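# Four robot hands play a chart recorder's colour keys

## Task

Get the recorder to draw every printed box on the chart: each box must end up with ink running across its middle line, and no ink may sit anywhere outside the boxes. Pressing the green button in the round guard lights that guard and the strip at the recorder's end; 6.4 s after they light, the pen carriage travels once without pausing. During that travel, any key pressed deep enough to light the rim of its own square guard makes that key's pen draw in the lane of the same colour. On the ruler along the sheet's edge, the pens begin 20 mm before the 0 mark and advance at 14.18 mm/s.

## Robot and tools

ROBOTS. Four Kinova Gen3 arms, arm1 to arm4, each with a five-finger right hand. Feet (base_link, scene frame, metres): arm1 (+0.649, -0.279, +0.762), arm2 (+0.298, +0.649, +0.735), arm3 (-0.652, +0.220, +0.815), arm4 (-0.218, -0.652, +0.750); each foot faces its own +x. Tables under the arms are at z=+0.720. Reach is about 1.06 m from the joint1 axis.

FRAME. One scene frame, metres, origin on the floor, +z up. The hand point sits 0.045 m in front of the palm; its +z runs along straight fingers, +y out of the palm, +x across the palm away from the thumb. Straight fingertips are 0.06 to 0.07 m past the point along +z and about 0.06 m behind it along -y. A wrist bracket on the little-finger side can strike things. Printed hand positions get less accurate at long reach.

move. Arguments arm1..arm4 (each optional) plus cameras. Each arm part may hold:
- joints: absolute targets by name. joint1_rad..joint7_rad in radians (joint1, 3, 5, 7 within -6.283..6.283; joint2 -2.249..2.249; joint4 -2.579..2.579; joint6 -2.099..2.099). Finger keys hand_little, hand_ring, hand_middle, hand_index, hand_thumb_bend, hand_thumb_turn on a -1..1 scale, +1 open/straight (thumb_turn +1 beside palm, -1 opposite the fingers), -1 closed. Settings hand_force_limit (-1..1, maps to about 0..10 N, 15 N thumb) and hand_speed (-0.96..1; full speed from +0.48).
- target: an absolute hand pose [x, y, z, qw, qx, qy, qz] in the scene frame, reached along a straight line from the current hand_target. With target, joints may only contain the hand_ keys.
- speed: top hand speed for target, 0.002 to 0.5 m/s (default 0.25); rotation capped at twice that in rad/s.
- min_time_s: 0.1 to 8 s, a floor on how long that arm's joint moves take.
cameras: list from arm1_cam_wrist..arm4_cam_wrist, cam_high, cam_sheet, or all; [] for none. A move with no arms returns full state and all images. All motions in one call start together; hand paths in one call finish together; nothing lasts past 10 s (hand paths) or 15 s (whole action). Joint targets are rate-limited (about 1.39 rad/s for joints 1-4, 1.22 for 5-7), so quick presses need short joint changes or small target offsets.

wait: seconds (0 to 10), optional cameras; commands nothing new.
zoom_image: camera plus region [x0, y0, x1, y1] in pixels of that camera's newest image, top-left origin, at most 504 by 504. Useful on cam_sheet to read the ruler, lanes, boxes and ink.
show_instructions: shows the reference page (hand diagram). finished_scene: ends the scene irreversibly; scene is 1.

RESULTS. Per robot: joint_positions, Joint velocities (rad/s, 'within noise' when still), torques, flange force, hand (pose) and hand_target, hand_stopped_by (six words for little, ring, middle, index, thumb_bend, thumb_turn: moving, target, force, stalled, fault), and *_load_n finger loads in N. 'move' lists robots that got a command; 'as last shown' means no command, with status 'not commanded'. Status words: done (within 1 cm and 2 degrees, or 0.01 rad), off_target, time_out (joint gives up and holds), not_followed / joint command not followed / pose unreachable (a safety check withheld the motion). If a call is refused or a stop occurs, the remaining move, wait and finished_scene calls in that reply are skipped.

FINGERS. A finger motor only starts when its target changes by at least 0.002; it stops at the target or when load reaches hand_force_limit. The scene begins with hand_force_limit 0 and hand_speed -0.8 (slow: a full finger stroke near 3.6 s); raise hand_speed for quick key pokes. A single extended finger (e.g. index straight, others closed) is a natural key presser.

PLAYING. Find the green round-guarded button and the coloured keys, each in a square guard, and map each key colour to its lane and boxes on cam_sheet. Pen position in mm on the ruler = -20 + 14.18 x (seconds since the lights came on minus 6.4). Hold each key down (its guard rim lit) exactly over the span of its boxes, and release between boxes. Pre-position arms over keys before starting, then press the green button.

AVOID. Arms touching each other hard (ends the scene) or fingers closing on another arm; ramming fixed parts, buttons or keys (the arm keeps pushing after contact); torque faults (over 104.5 N m joints 1-4, 51.3 N m joints 5-7, or a joint straying 5 degrees), which halt that arm 10 s; long stretched holds or pushing into the unreachable, which overheat motors (MOTOR HOT at 60 °C, fault at 75 °C). Targets move the hand in straight lines with lag and possible overshoot, especially near a straight arm, and joint moves can swing wide.

Each tool is called after ">>>" by a JSON object that holds its "api" and its "payload".

Reference images:

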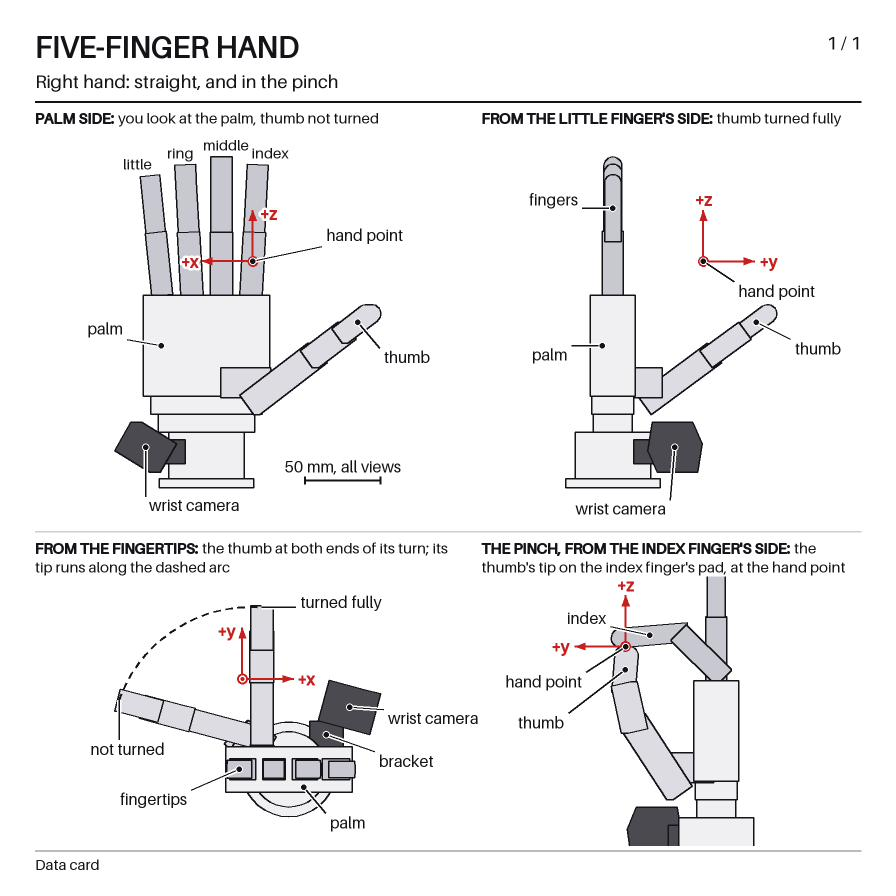

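## Session

>>> {"api": "move", "payload": {}}

Scene clock: 0.00 s.
Joint torques (N m): no reading
Motor temperatures (°C): arm1=[35 33 28 32 33 41 44] | arm2=[38 36 33 31 45 48 39] | arm3=[34 29 31 35 36 43 40] | arm4=[34 30 32 29 38 47 41]
Flange force (N): no reading
Joint velocities: within noise
arm1.joint_positions: joint1_rad=+0.347 joint2_rad=-0.539 joint3_rad=-0.161 joint4_rad=+1.473 joint5_rad=+0.059 joint6_rad=+1.956 joint7_rad=-1.736 hand_little=+1.000 hand_ring=+1.000 hand_middle=+1.000 hand_index=+1.000 hand_thumb_turn=+1.000 hand_thumb_bend=+1.000 hand_force_limit=+0.000 hand_speed=-0.800
arm1.joint_status: not commanded
arm1.hand_stopped_by: target,target,target,target,target,target
arm1.little_load_n: 0.0
arm1.ring_load_n: 0.0
arm1.middle_load_n: 0.0
arm1.index_load_n: 0.0
arm1.thumb_bend_load_n: 0.0
arm1.thumb_turn_load_n: 0.0
arm1.hand: x=+0.4940 y=-0.2416 z=+1.2878 quat_wxyz=(-0.082, +0.943, -0.300, -0.115) (m; scene frame)
arm1.hand_target: x=+0.4940 y=-0.2416 z=+1.2878 quat_wxyz=(-0.082, +0.943, -0.300, -0.115) (m; scene frame)
arm1.hand_status: not commanded
arm2.joint_positions: joint1_rad=+0.124 joint2_rad=-0.332 joint3_rad=-0.013 joint4_rad=+1.338 joint5_rad=+0.041 joint6_rad=+1.981 joint7_rad=-1.917 hand_little=+1.000 hand_ring=+1.000 hand_middle=+1.000 hand_index=+1.000 hand_thumb_turn=+1.000 hand_thumb_bend=+1.000 hand_force_limit=+0.000 hand_speed=-0.800
arm2.joint_status: not commanded
arm2.hand_stopped_by: target,target,target,target,target,target
arm2.little_load_n: 0.0
arm2.ring_load_n: 0.5
arm2.middle_load_n: 0.0
arm2.index_load_n: 0.0
arm2.thumb_bend_load_n: 0.0
arm2.thumb_turn_load_n: 0.0
arm2.hand: x=+0.2349 y=+0.4309 z=+1.2744 quat_wxyz=(-0.041, -0.901, -0.425, +0.070) (m; scene frame)
arm2.hand_target: x=+0.2349 y=+0.4309 z=+1.2744 quat_wxyz=(-0.041, -0.901, -0.425, +0.070) (m; scene frame)
arm2.hand_status: not commanded
arm3.joint_positions: joint1_rad=-0.328 joint2_rad=-0.423 joint3_rad=-0.089 joint4_rad=+1.530 joint5_rad=+0.015 joint6_rad=+1.903 joint7_rad=-1.880 hand_little=+1.000 hand_ring=+1.000 hand_middle=+1.000 hand_index=+1.000 hand_thumb_turn=+1.000 hand_thumb_bend=+1.000 hand_force_limit=+0.000 hand_speed=-0.800
arm3.joint_status: not commanded
arm3.hand_stopped_by: target,target,target,target,target,target
arm3.little_load_n: 0.0
arm3.ring_load_n: 0.0
arm3.middle_load_n: 0.0
arm3.index_load_n: 0.0
arm3.thumb_bend_load_n: -0.5
arm3.thumb_turn_load_n: 0.0
arm3.hand: x=-0.4661 y=+0.2761 z=+1.3107 quat_wxyz=(-0.073, -0.068, -0.995, +0.004) (m; scene frame)
arm3.hand_target: x=-0.4661 y=+0.2761 z=+1.3107 quat_wxyz=(-0.073, -0.068, -0.995, +0.004) (m; scene frame)
arm3.hand_status: not commanded
arm4.joint_positions: joint1_rad=-0.678 joint2_rad=-0.285 joint3_rad=-0.064 joint4_rad=+1.533 joint5_rad=-0.093 joint6_rad=+1.991 joint7_rad=-2.104 hand_little=+1.000 hand_ring=+1.000 hand_middle=+1.000 hand_index=+1.000 hand_thumb_turn=+1.000 hand_thumb_bend=+1.000 hand_force_limit=+0.000 hand_speed=-0.800
arm4.joint_status: not commanded
arm4.hand_stopped_by: target,target,target,target,target,target
arm4.little_load_n: 0.0
arm4.ring_load_n: 0.0
arm4.middle_load_n: 0.0
arm4.index_load_n: 0.0
arm4.thumb_bend_load_n: 0.0
arm4.thumb_turn_load_n: 0.0
arm4.hand: x=-0.3430 y=-0.4893 z=+1.2166 quat_wxyz=(+0.044, +0.680, -0.731, +0.034) (m; scene frame)
arm4.hand_target: x=-0.3430 y=-0.4893 z=+1.2166 quat_wxyz=(+0.044, +0.680, -0.731, +0.034) (m; scene frame)
arm4.hand_status: not commanded
pictures: arm1_cam_wrist, arm2_cam_wrist, arm3_cam_wrist, arm4_cam_wrist, cam_high, cam_sheet

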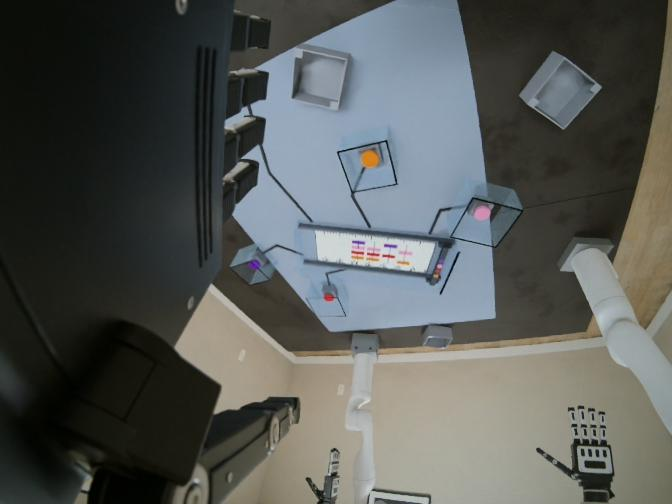

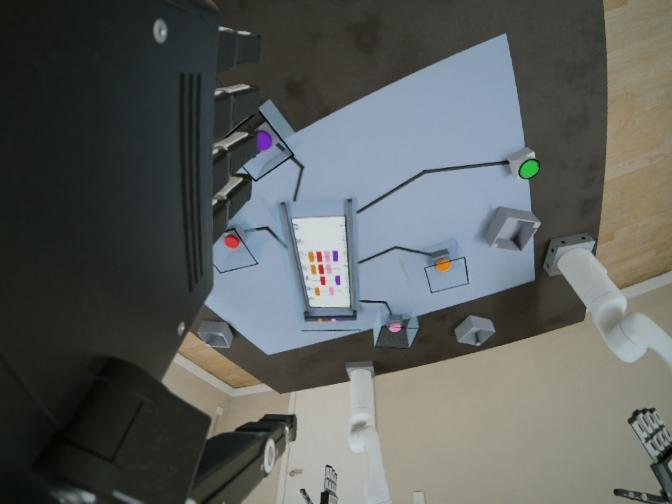

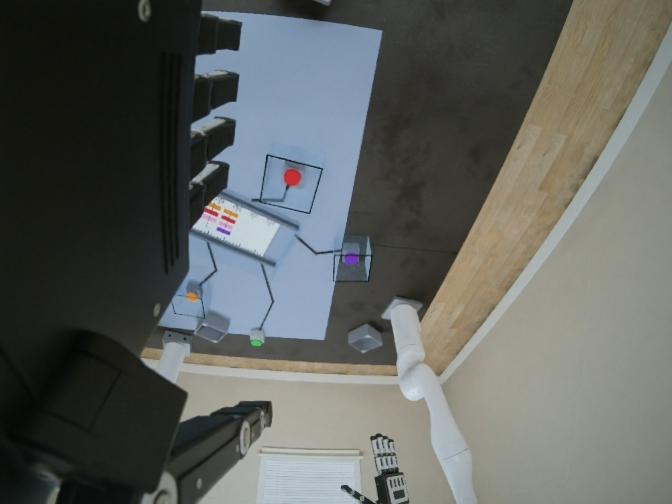

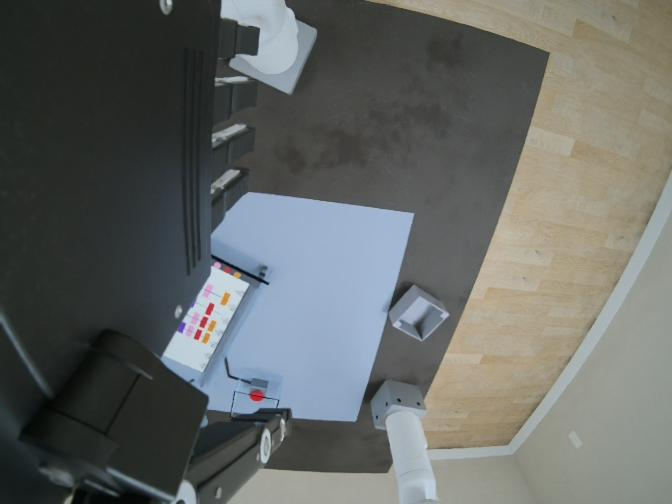

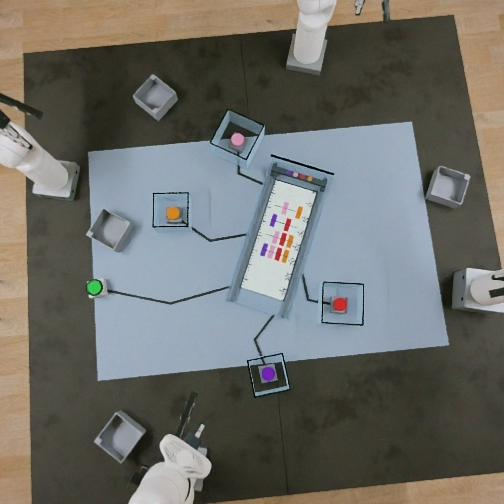

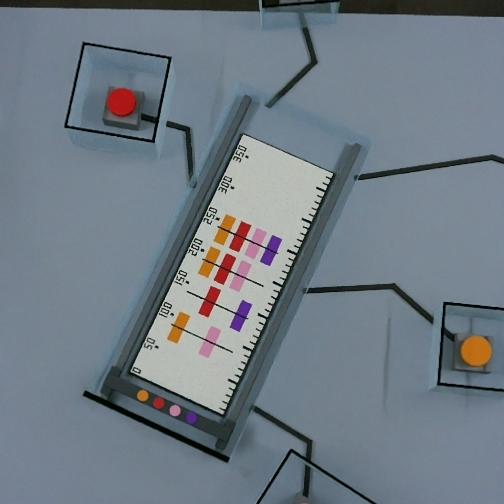

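>>> {"api": "zoom_image", "payload": {"camera": "cam_sheet", "region": [110, 190, 310, 390]}}

>>> {"api": "zoom_image", "payload": {"camera": "cam_sheet", "region": [80, 300, 280, 500]}}

>>> {"api": "zoom_image", "payload": {"camera": "cam_high", "region": [200, 140, 360, 300]}}

>>> {"api": "zoom_image", "payload": {"camera": "cam_high", "region": [60, 80, 280, 300]}}

>>> {"api": "zoom_image", "payload": {"camera": "cam_high", "region": [220, 260, 380, 420]}}

Scaled by 2.520.

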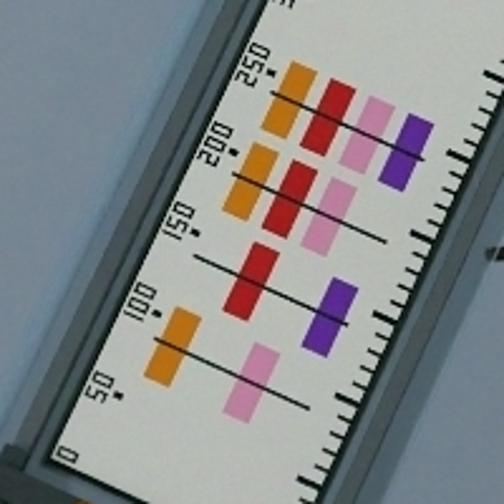

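Scaled by 2.520.

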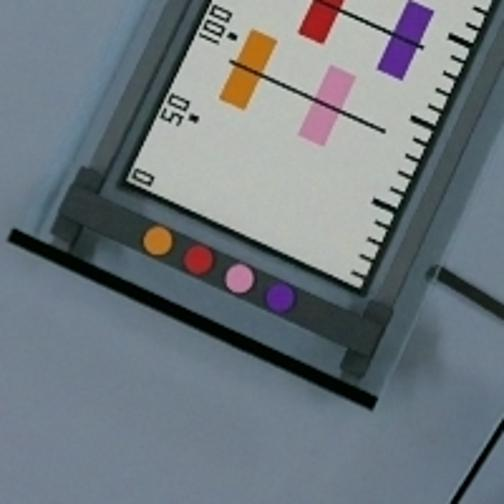

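Scaled by 3.150.

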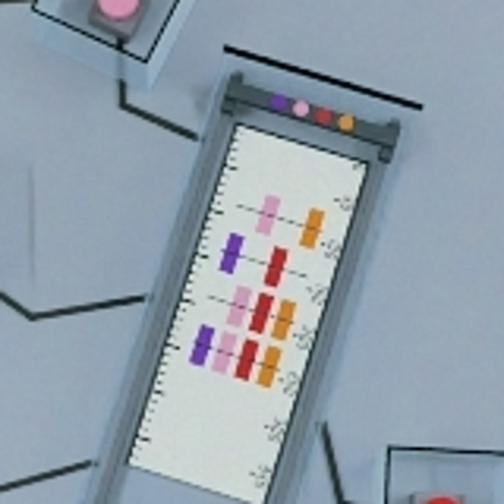

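Scaled by 2.291.

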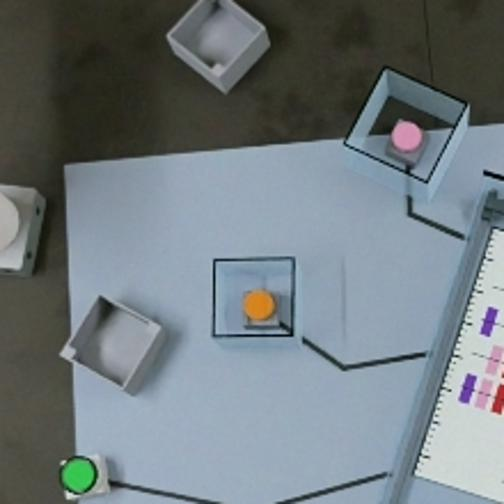

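Scaled by 3.150.

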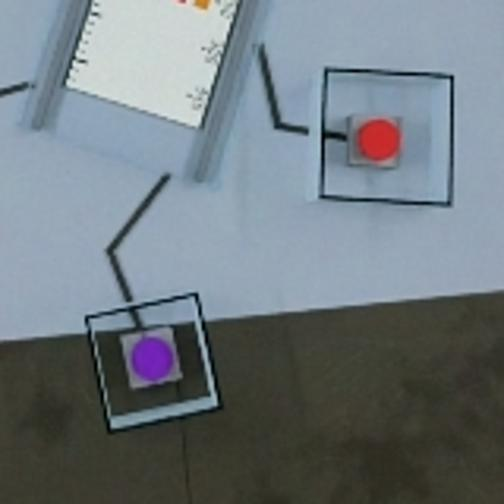

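>>> {"api": "zoom_image", "payload": {"camera": "cam_high", "region": [0, 80, 120, 200]}}

>>> {"api": "zoom_image", "payload": {"camera": "cam_high", "region": [260, 0, 380, 120]}}

>>> {"api": "zoom_image", "payload": {"camera": "cam_high", "region": [404, 230, 504, 330]}}

>>> {"api": "zoom_image", "payload": {"camera": "cam_high", "region": [80, 384, 240, 504]}}

Scaled by 4.200.

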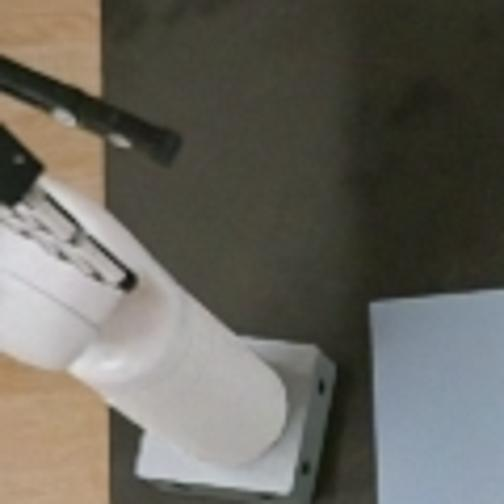

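Scaled by 4.200.

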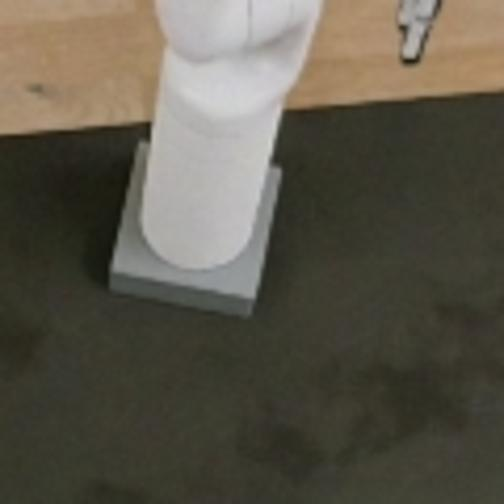

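Scaled by 5.040.

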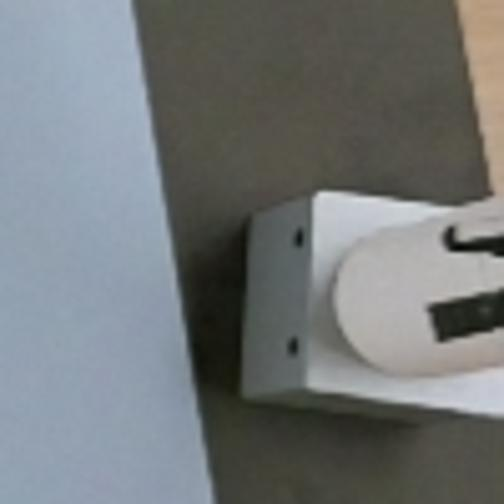

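Scaled by 3.150.

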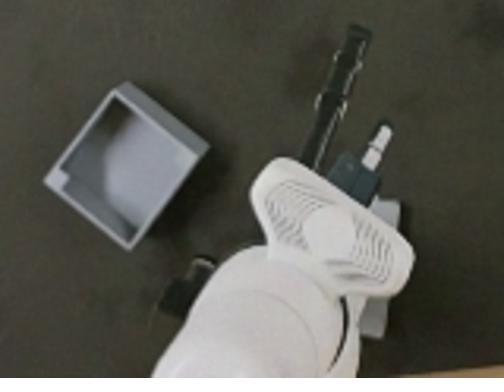

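>>> {"api": "zoom_image", "payload": {"camera": "arm1_cam_wrist", "region": [200, 0, 500, 300]}}

>>> {"api": "zoom_image", "payload": {"camera": "arm2_cam_wrist", "region": [200, 80, 560, 350]}}

>>> {"api": "zoom_image", "payload": {"camera": "arm3_cam_wrist", "region": [150, 130, 410, 370]}}

>>> {"api": "zoom_image", "payload": {"camera": "cam_high", "region": [180, 80, 340, 240]}}

Scaled by 1.680 from the camera's image (finer frame: 960x720).

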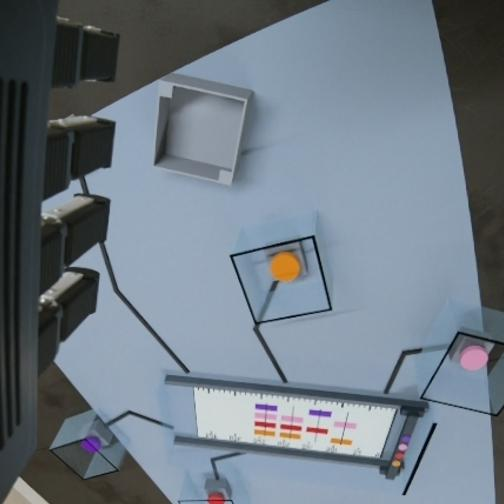

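Scaled by 1.400 from the camera's image (finer frame: 960x720).

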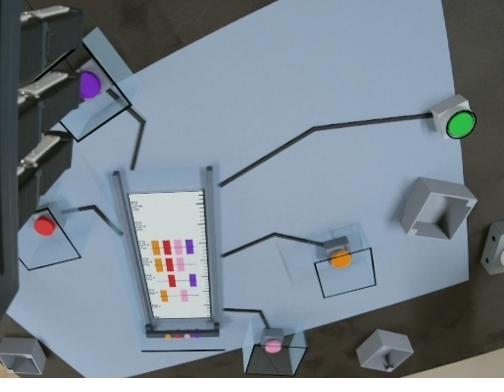

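Scaled by 1.938 from the camera's image (finer frame: 960x720).

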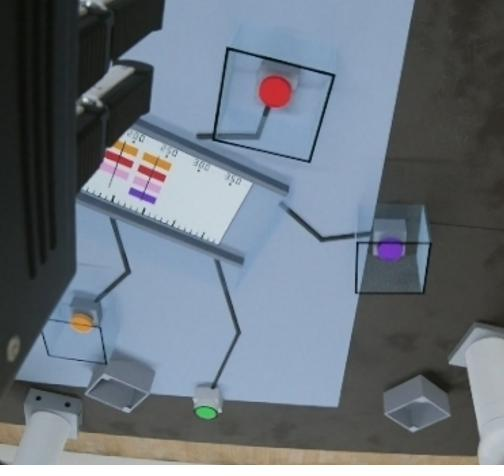

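Scaled by 3.150.

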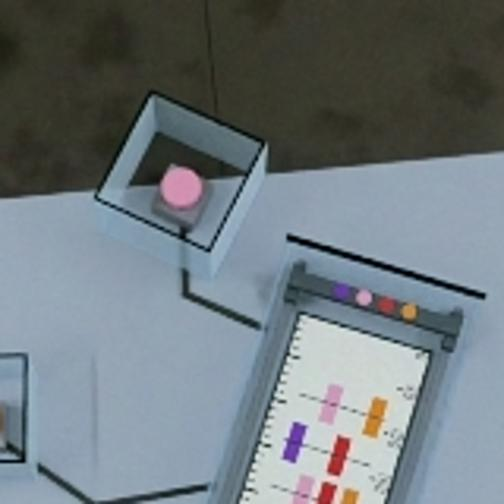

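>>> {"api": "move", "payload": {"arm1": {"target": [0.2545, -0.1814, 0.964, 0, 0.9848, -0.1736, 0], "joints": {"hand_speed": 0.2, "hand_little": -1, "hand_ring": -1, "hand_middle": -1}}, "arm2": {"target": [0.0624, 0.3626, 0.964, 0, 0.9239, 0.3827, 0], "joints": {"hand_speed": 0.2, "hand_little": -1, "hand_ring": -1, "hand_middle": -1}}, "arm3": {"target": [-0.219, 0.276, 0.964, 0, 0.0436, 0.9990, 0], "joints": {"hand_speed": 0.2, "hand_little": -1, "hand_ring": -1, "hand_middle": -1}}, "arm4": {"target": [0.0046, -0.3096, 0.964, 0, 0.3827, -0.9239, 0], "joints": {"hand_speed": 0.2, "hand_little": -1, "hand_ring": -1, "hand_middle": -1}}, "cameras": ["all"]}}

Scene clock: 468.37 s.
Joint torques (N m): arm1=[0.93 -11.76 0.02 -7.5 0.02 0.08 0.08] | arm2=[-0.72 -9.48 1.64 -9.9 -0.38 -0.34 0.05] | arm3=[1.36 -13.36 0.38 -6.46 0.02 0.21 0.12] | arm4=[-0.63 -9.07 1.46 -7.5 -0.03 -0.06 -0.35]
Motor temperatures (°C): arm1=[32 33 27 32 33 39 44] | arm2=[34 35 31 31 43 47 38] | arm3=[32 29 29 35 34 42 40] | arm4=[33 29 31 28 37 45 40]
Flange force (N): arm1=[1.6 2.5 1.5] | arm2=[7.1 0.3 5.2] | arm3=[1.8 3.6 0.7] | arm4=[2.6 -2.4 0.8]
move: arm1 done; arm2 done; arm3 done; arm4 off_target
Joint velocities: within noise
arm1.joint_positions: joint1_rad=+0.270 joint2_rad=+0.267 joint3_rad=-0.206 joint4_rad=+1.869 joint5_rad=+0.065 joint6_rad=+1.014 joint7_rad=-1.660 hand_little=-1.000 hand_ring=-1.000 hand_middle=-1.000 hand_index=+1.000 hand_thumb_turn=+1.000 hand_thumb_bend=+1.000 hand_force_limit=+0.000 hand_speed=+0.200
arm1.joint_status: all done
arm1.hand_stopped_by: target,target,target,target,target,target
arm1.little_load_n: 0.5
arm1.ring_load_n: 0.5
arm1.middle_load_n: 0.0
arm1.index_load_n: 0.0
arm1.thumb_bend_load_n: 0.0
arm1.thumb_turn_load_n: 0.0
arm1.hand: x=+0.2545 y=-0.1814 z=+0.9640 quat_wxyz=(+0.000, +0.985, -0.174, +0.000)
arm1.hand_target: x=+0.2545 y=-0.1814 z=+0.9640 quat_wxyz=(+0.000, +0.985, -0.174, +0.000)
arm1.hand_status: done (0.000 m and 0.0 deg from the pose sent, 0.407 m and 22.2 deg at the start)
arm2.joint_positions: joint1_rad=+0.258 joint2_rad=+0.153 joint3_rad=+0.361 joint4_rad=+1.930 joint5_rad=-0.063 joint6_rad=+1.070 joint7_rad=-1.497 hand_little=-1.000 hand_ring=-1.000 hand_middle=-1.000 hand_index=+1.000 hand_thumb_turn=+1.000 hand_thumb_bend=+1.000 hand_force_limit=+0.000 hand_speed=+0.200
arm2.joint_status: all done
arm2.hand_stopped_by: target,target,target,target,target,target
arm2.little_load_n: 0.0
arm2.ring_load_n: 0.0
arm2.middle_load_n: 0.0
arm2.index_load_n: 0.0
arm2.thumb_bend_load_n: 0.0
arm2.thumb_turn_load_n: 0.0
arm2.hand: x=+0.0624 y=+0.3626 z=+0.9640 quat_wxyz=(+0.000, -0.924, -0.383, +0.000)
arm2.hand_target: x=+0.0624 y=+0.3626 z=+0.9640 quat_wxyz=(+0.000, -0.924, -0.383, +0.000)
arm2.hand_status: done (0.000 m and 0.0 deg from the pose sent, 0.362 m and 10.8 deg at the start)
arm3.joint_positions: joint1_rad=-0.305 joint2_rad=+0.395 joint3_rad=+0.005 joint4_rad=+1.888 joint5_rad=+0.007 joint6_rad=+0.868 joint7_rad=-1.731 hand_little=-1.000 hand_ring=-1.000 hand_middle=-1.000 hand_index=+1.000 hand_thumb_turn=+1.000 hand_thumb_bend=+1.000 hand_force_limit=+0.000 hand_speed=+0.200
arm3.joint_status: all done
arm3.hand_stopped_by: target,target,target,target,target,target
arm3.little_load_n: 0.0
arm3.ring_load_n: 0.0
arm3.middle_load_n: 0.0
arm3.index_load_n: 0.0
arm3.thumb_bend_load_n: -0.5
arm3.thumb_turn_load_n: 0.0
arm3.hand: x=-0.2190 y=+0.2760 z=+0.9640 quat_wxyz=(+0.000, -0.044, -0.999, +0.000)
arm3.hand_target: x=-0.2190 y=+0.2760 z=+0.9640 quat_wxyz=(+0.000, -0.044, -0.999, +0.000)
arm3.hand_status: done (0.000 m and 0.0 deg from the pose sent, 0.426 m and 8.8 deg at the start)
arm4.joint_positions: joint1_rad=-0.201 joint2_rad=+0.289 joint3_rad=+0.686 joint4_rad=+1.877 joint5_rad=-0.204 joint6_rad=+1.055 joint7_rad=-1.479 hand_little=-1.000 hand_ring=-1.000 hand_middle=+1.000 hand_index=+1.000 hand_thumb_turn=+1.000 hand_thumb_bend=+1.000 hand_force_limit=+0.000 hand_speed=+0.200
arm4.joint_status: hand_middle off_target (ended at +1.000, target -1.000); the others done
arm4.hand_stopped_by: target,target,fault,target,target,target
arm4.little_load_n: 0.0
arm4.ring_load_n: 0.0
arm4.middle_load_n: 0.0
arm4.index_load_n: 0.0
arm4.thumb_bend_load_n: 0.0
arm4.thumb_turn_load_n: 0.0
arm4.hand: x=+0.0046 y=-0.3096 z=+0.9640 quat_wxyz=(+0.000, +0.383, -0.924, +0.000)
arm4.hand_target: x=+0.0046 y=-0.3096 z=+0.9640 quat_wxyz=(+0.000, +0.383, -0.924, +0.000)
arm4.hand_status: done (0.000 m and 0.0 deg from the pose sent, 0.466 m and 41.4 deg at the start)
pictures: arm1_cam_wrist, arm2_cam_wrist, arm3_cam_wrist, arm4_cam_wrist, cam_high, cam_sheet

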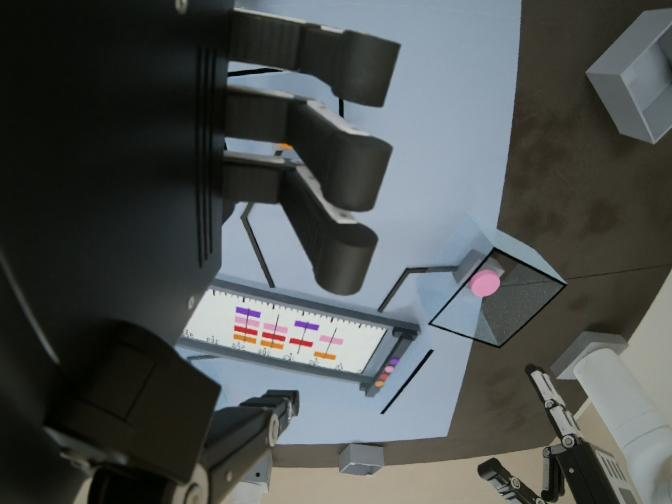

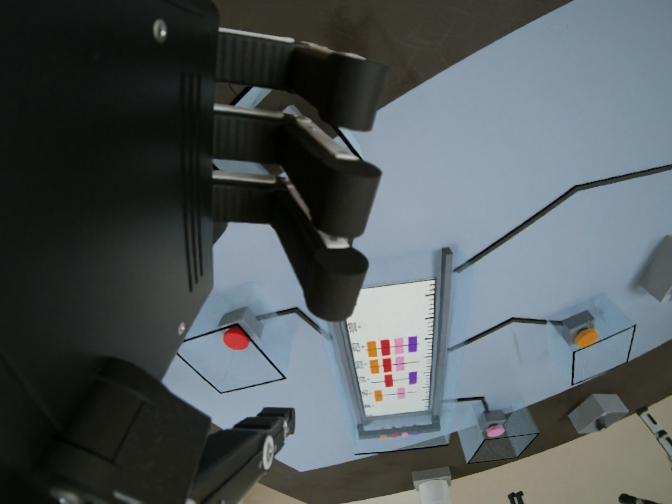

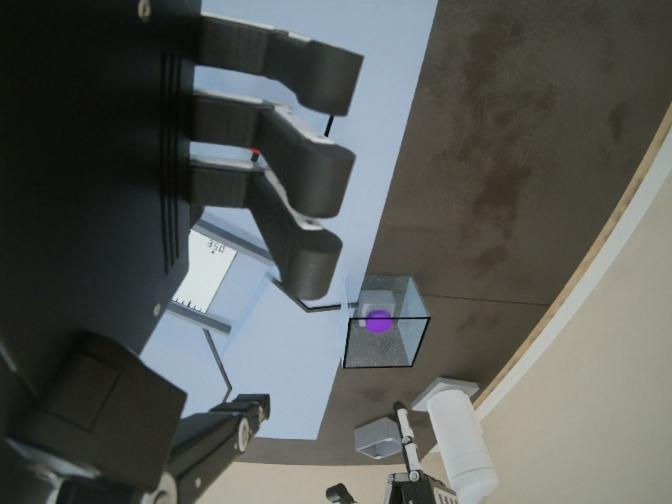

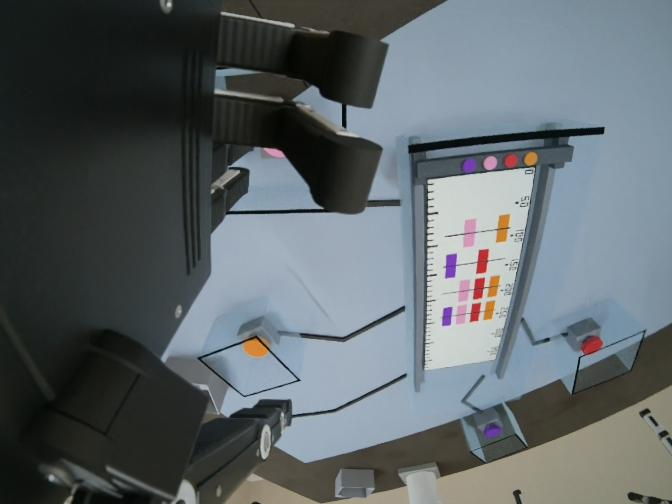

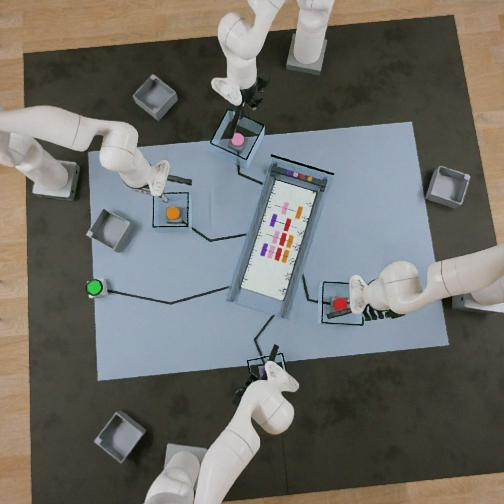

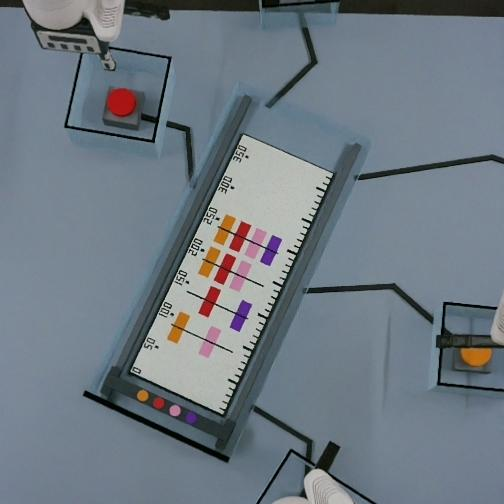

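>>> {"api": "move", "payload": {"arm1": {"joints": {"hand_little": 1, "hand_ring": 1, "hand_middle": 1}}, "arm2": {"joints": {"hand_little": 1, "hand_ring": 1, "hand_middle": 1}}, "arm3": {"joints": {"hand_little": 1, "hand_ring": 1, "hand_middle": 1}}, "arm4": {"joints": {"hand_little": 1, "hand_ring": 1}}, "cameras": ["arm1_cam_wrist", "arm2_cam_wrist", "arm3_cam_wrist", "arm4_cam_wrist"]}}

>>> {"api": "zoom_image", "payload": {"camera": "arm1_cam_wrist", "region": [200, 0, 400, 260]}}

>>> {"api": "zoom_image", "payload": {"camera": "arm2_cam_wrist", "region": [200, 0, 400, 260]}}

>>> {"api": "zoom_image", "payload": {"camera": "arm3_cam_wrist", "region": [170, 0, 370, 260]}}

>>> {"api": "zoom_image", "payload": {"camera": "arm4_cam_wrist", "region": [200, 0, 400, 260]}}

Scene clock: 503.43 s.
Joint torques (N m): arm1=[0.95 -11.82 -0.01 -7.53 0 0.07 0.14] | arm2=[-0.73 -9.47 1.59 -9.91 -0.36 -0.35 0.04] | arm3=[1.33 -13.38 0.38 -6.5 0.01 0.18 0.09] | arm4=[-0.69 -9.08 1.48 -7.51 0.02 -0.08 -0.33]
Motor temperatures (°C): arm1=[32 33 27 32 33 38 44] | arm2=[34 35 31 31 43 47 38] | arm3=[32 29 29 35 34 42 40] | arm4=[33 29 31 28 37 45 39]
Flange force (N): arm1=[1.5 2.7 1.6] | arm2=[7.2 0.2 5.2] | arm3=[1.8 3.4 0.7] | arm4=[2.4 -2.5 0.9]
move: arm1 done; arm2 done; arm3 done; arm4 done
Joint velocities: within noise
arm1.joint_positions: joint1_rad=+0.270 joint2_rad=+0.267 joint3_rad=-0.206 joint4_rad=+1.869 joint5_rad=+0.065 joint6_rad=+1.014 joint7_rad=-1.660 hand_little=+1.000 hand_ring=+1.000 hand_middle=+1.000 hand_index=+1.000 hand_thumb_turn=+1.000 hand_thumb_bend=+1.000 hand_force_limit=+0.000 hand_speed=+0.200
arm1.joint_status: all done
arm1.hand_stopped_by: target,target,target,target,target,target
arm1.little_load_n: 0.0
arm1.ring_load_n: 0.0
arm1.middle_load_n: 0.0
arm1.index_load_n: 0.0
arm1.thumb_bend_load_n: 0.0
arm1.thumb_turn_load_n: 0.0
arm1.hand: x=+0.2545 y=-0.1814 z=+0.9640 quat_wxyz=(+0.000, +0.985, -0.174, +0.000)
arm1.hand_target: x=+0.2545 y=-0.1814 z=+0.9640 quat_wxyz=(+0.000, +0.985, -0.174, +0.000)
arm1.hand_status: not commanded
arm2.joint_positions: joint1_rad=+0.258 joint2_rad=+0.153 joint3_rad=+0.361 joint4_rad=+1.930 joint5_rad=-0.063 joint6_rad=+1.070 joint7_rad=-1.497 hand_little=+1.000 hand_ring=+1.000 hand_middle=+1.000 hand_index=+1.000 hand_thumb_turn=+1.000 hand_thumb_bend=+1.000 hand_force_limit=+0.000 hand_speed=+0.200
arm2.joint_status: all done
arm2.hand_stopped_by: target,target,target,target,target,target
arm2.little_load_n: -0.5
arm2.ring_load_n: 0.0
arm2.middle_load_n: 0.0
arm2.index_load_n: 0.0
arm2.thumb_bend_load_n: 0.0
arm2.thumb_turn_load_n: 0.0
arm2.hand: x=+0.0624 y=+0.3626 z=+0.9640 quat_wxyz=(+0.000, -0.924, -0.383, +0.000)
arm2.hand_target: x=+0.0624 y=+0.3626 z=+0.9640 quat_wxyz=(+0.000, -0.924, -0.383, +0.000)
arm2.hand_status: not commanded
arm3.joint_positions: joint1_rad=-0.305 joint2_rad=+0.395 joint3_rad=+0.005 joint4_rad=+1.888 joint5_rad=+0.007 joint6_rad=+0.868 joint7_rad=-1.731 hand_little=+1.000 hand_ring=+1.000 hand_middle=+1.000 hand_index=+1.000 hand_thumb_turn=+1.000 hand_thumb_bend=+1.000 hand_force_limit=+0.000 hand_speed=+0.200
arm3.joint_status: all done
arm3.hand_stopped_by: target,target,target,target,target,target
arm3.little_load_n: 0.0
arm3.ring_load_n: 0.0
arm3.middle_load_n: 0.0
arm3.index_load_n: 0.0
arm3.thumb_bend_load_n: 0.0
arm3.thumb_turn_load_n: 0.0
arm3.hand: x=-0.2190 y=+0.2760 z=+0.9640 quat_wxyz=(+0.000, -0.044, -0.999, +0.000)
arm3.hand_target: x=-0.2190 y=+0.2760 z=+0.9640 quat_wxyz=(+0.000, -0.044, -0.999, +0.000)
arm3.hand_status: not commanded
arm4.joint_positions: joint1_rad=-0.201 joint2_rad=+0.289 joint3_rad=+0.686 joint4_rad=+1.877 joint5_rad=-0.204 joint6_rad=+1.055 joint7_rad=-1.479 hand_little=+1.000 hand_ring=+1.000 hand_middle=+1.000 hand_index=+1.000 hand_thumb_turn=+1.000 hand_thumb_bend=+1.000 hand_force_limit=+0.000 hand_speed=+0.200
arm4.joint_status: all done
arm4.hand_stopped_by: target,target,fault,target,target,target
arm4.little_load_n: 0.0
arm4.ring_load_n: 0.0
arm4.middle_load_n: 0.0
arm4.index_load_n: 0.0
arm4.thumb_bend_load_n: 0.0
arm4.thumb_turn_load_n: 0.0
arm4.hand: x=+0.0046 y=-0.3096 z=+0.9640 quat_wxyz=(+0.000, +0.383, -0.924, +0.000)
arm4.hand_target: x=+0.0046 y=-0.3096 z=+0.9640 quat_wxyz=(+0.000, +0.383, -0.924, +0.000)
arm4.hand_status: not commanded

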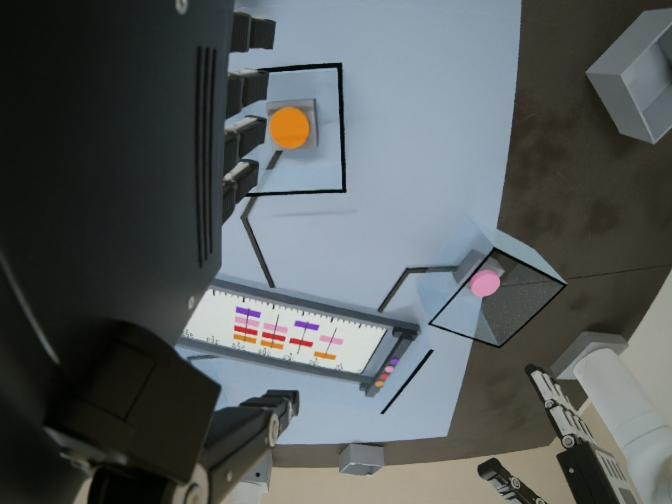

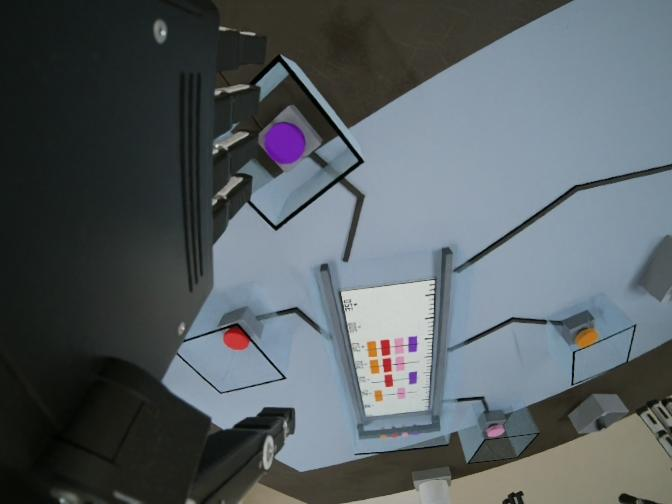

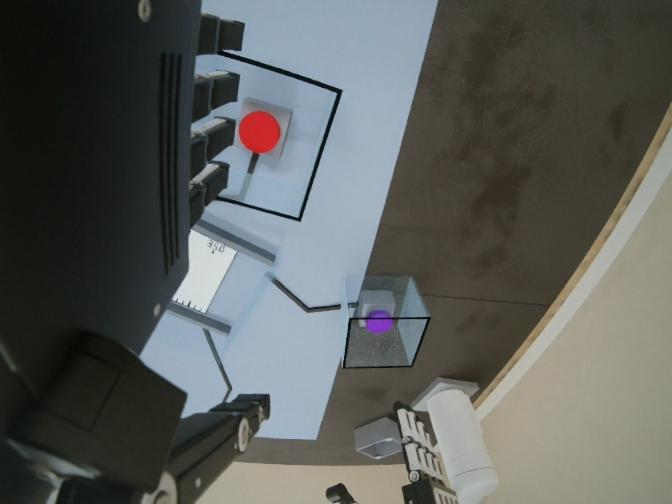

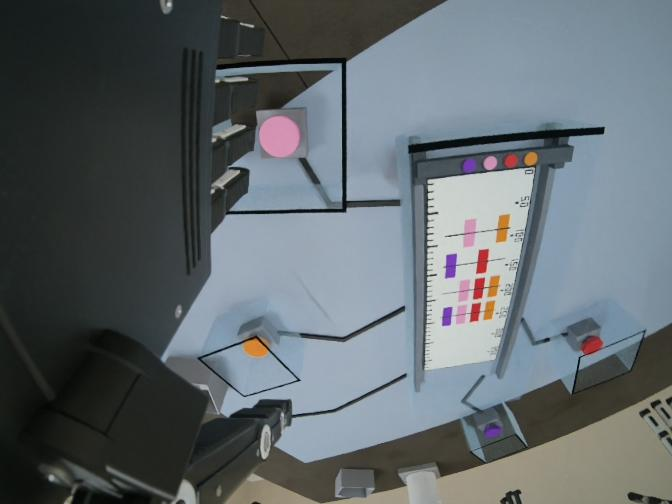

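Scaled by 1.938 from the camera's image (finer frame: 960x720).

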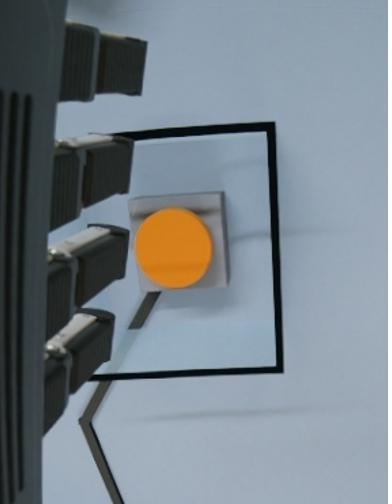

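Scaled by 1.938 from the camera's image (finer frame: 960x720).

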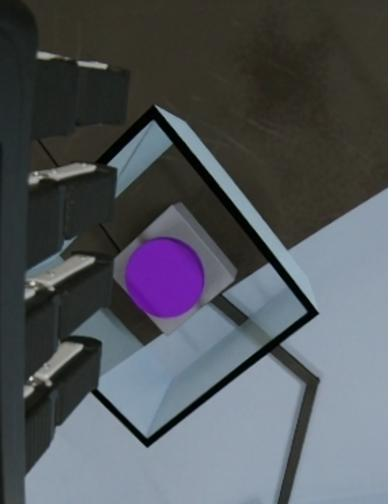

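Scaled by 1.938 from the camera's image (finer frame: 960x720).

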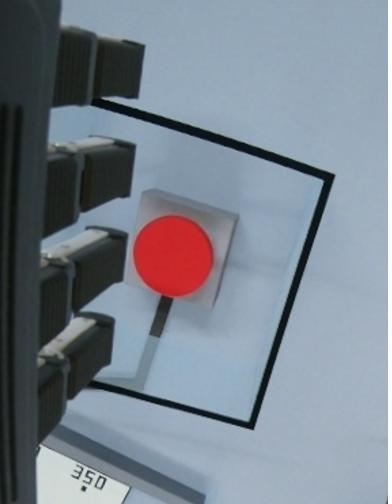

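Scaled by 1.938 from the camera's image (finer frame: 960x720).

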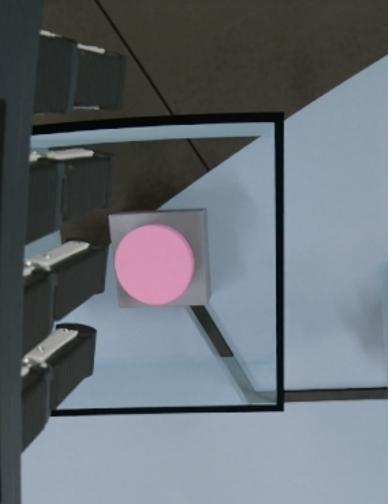

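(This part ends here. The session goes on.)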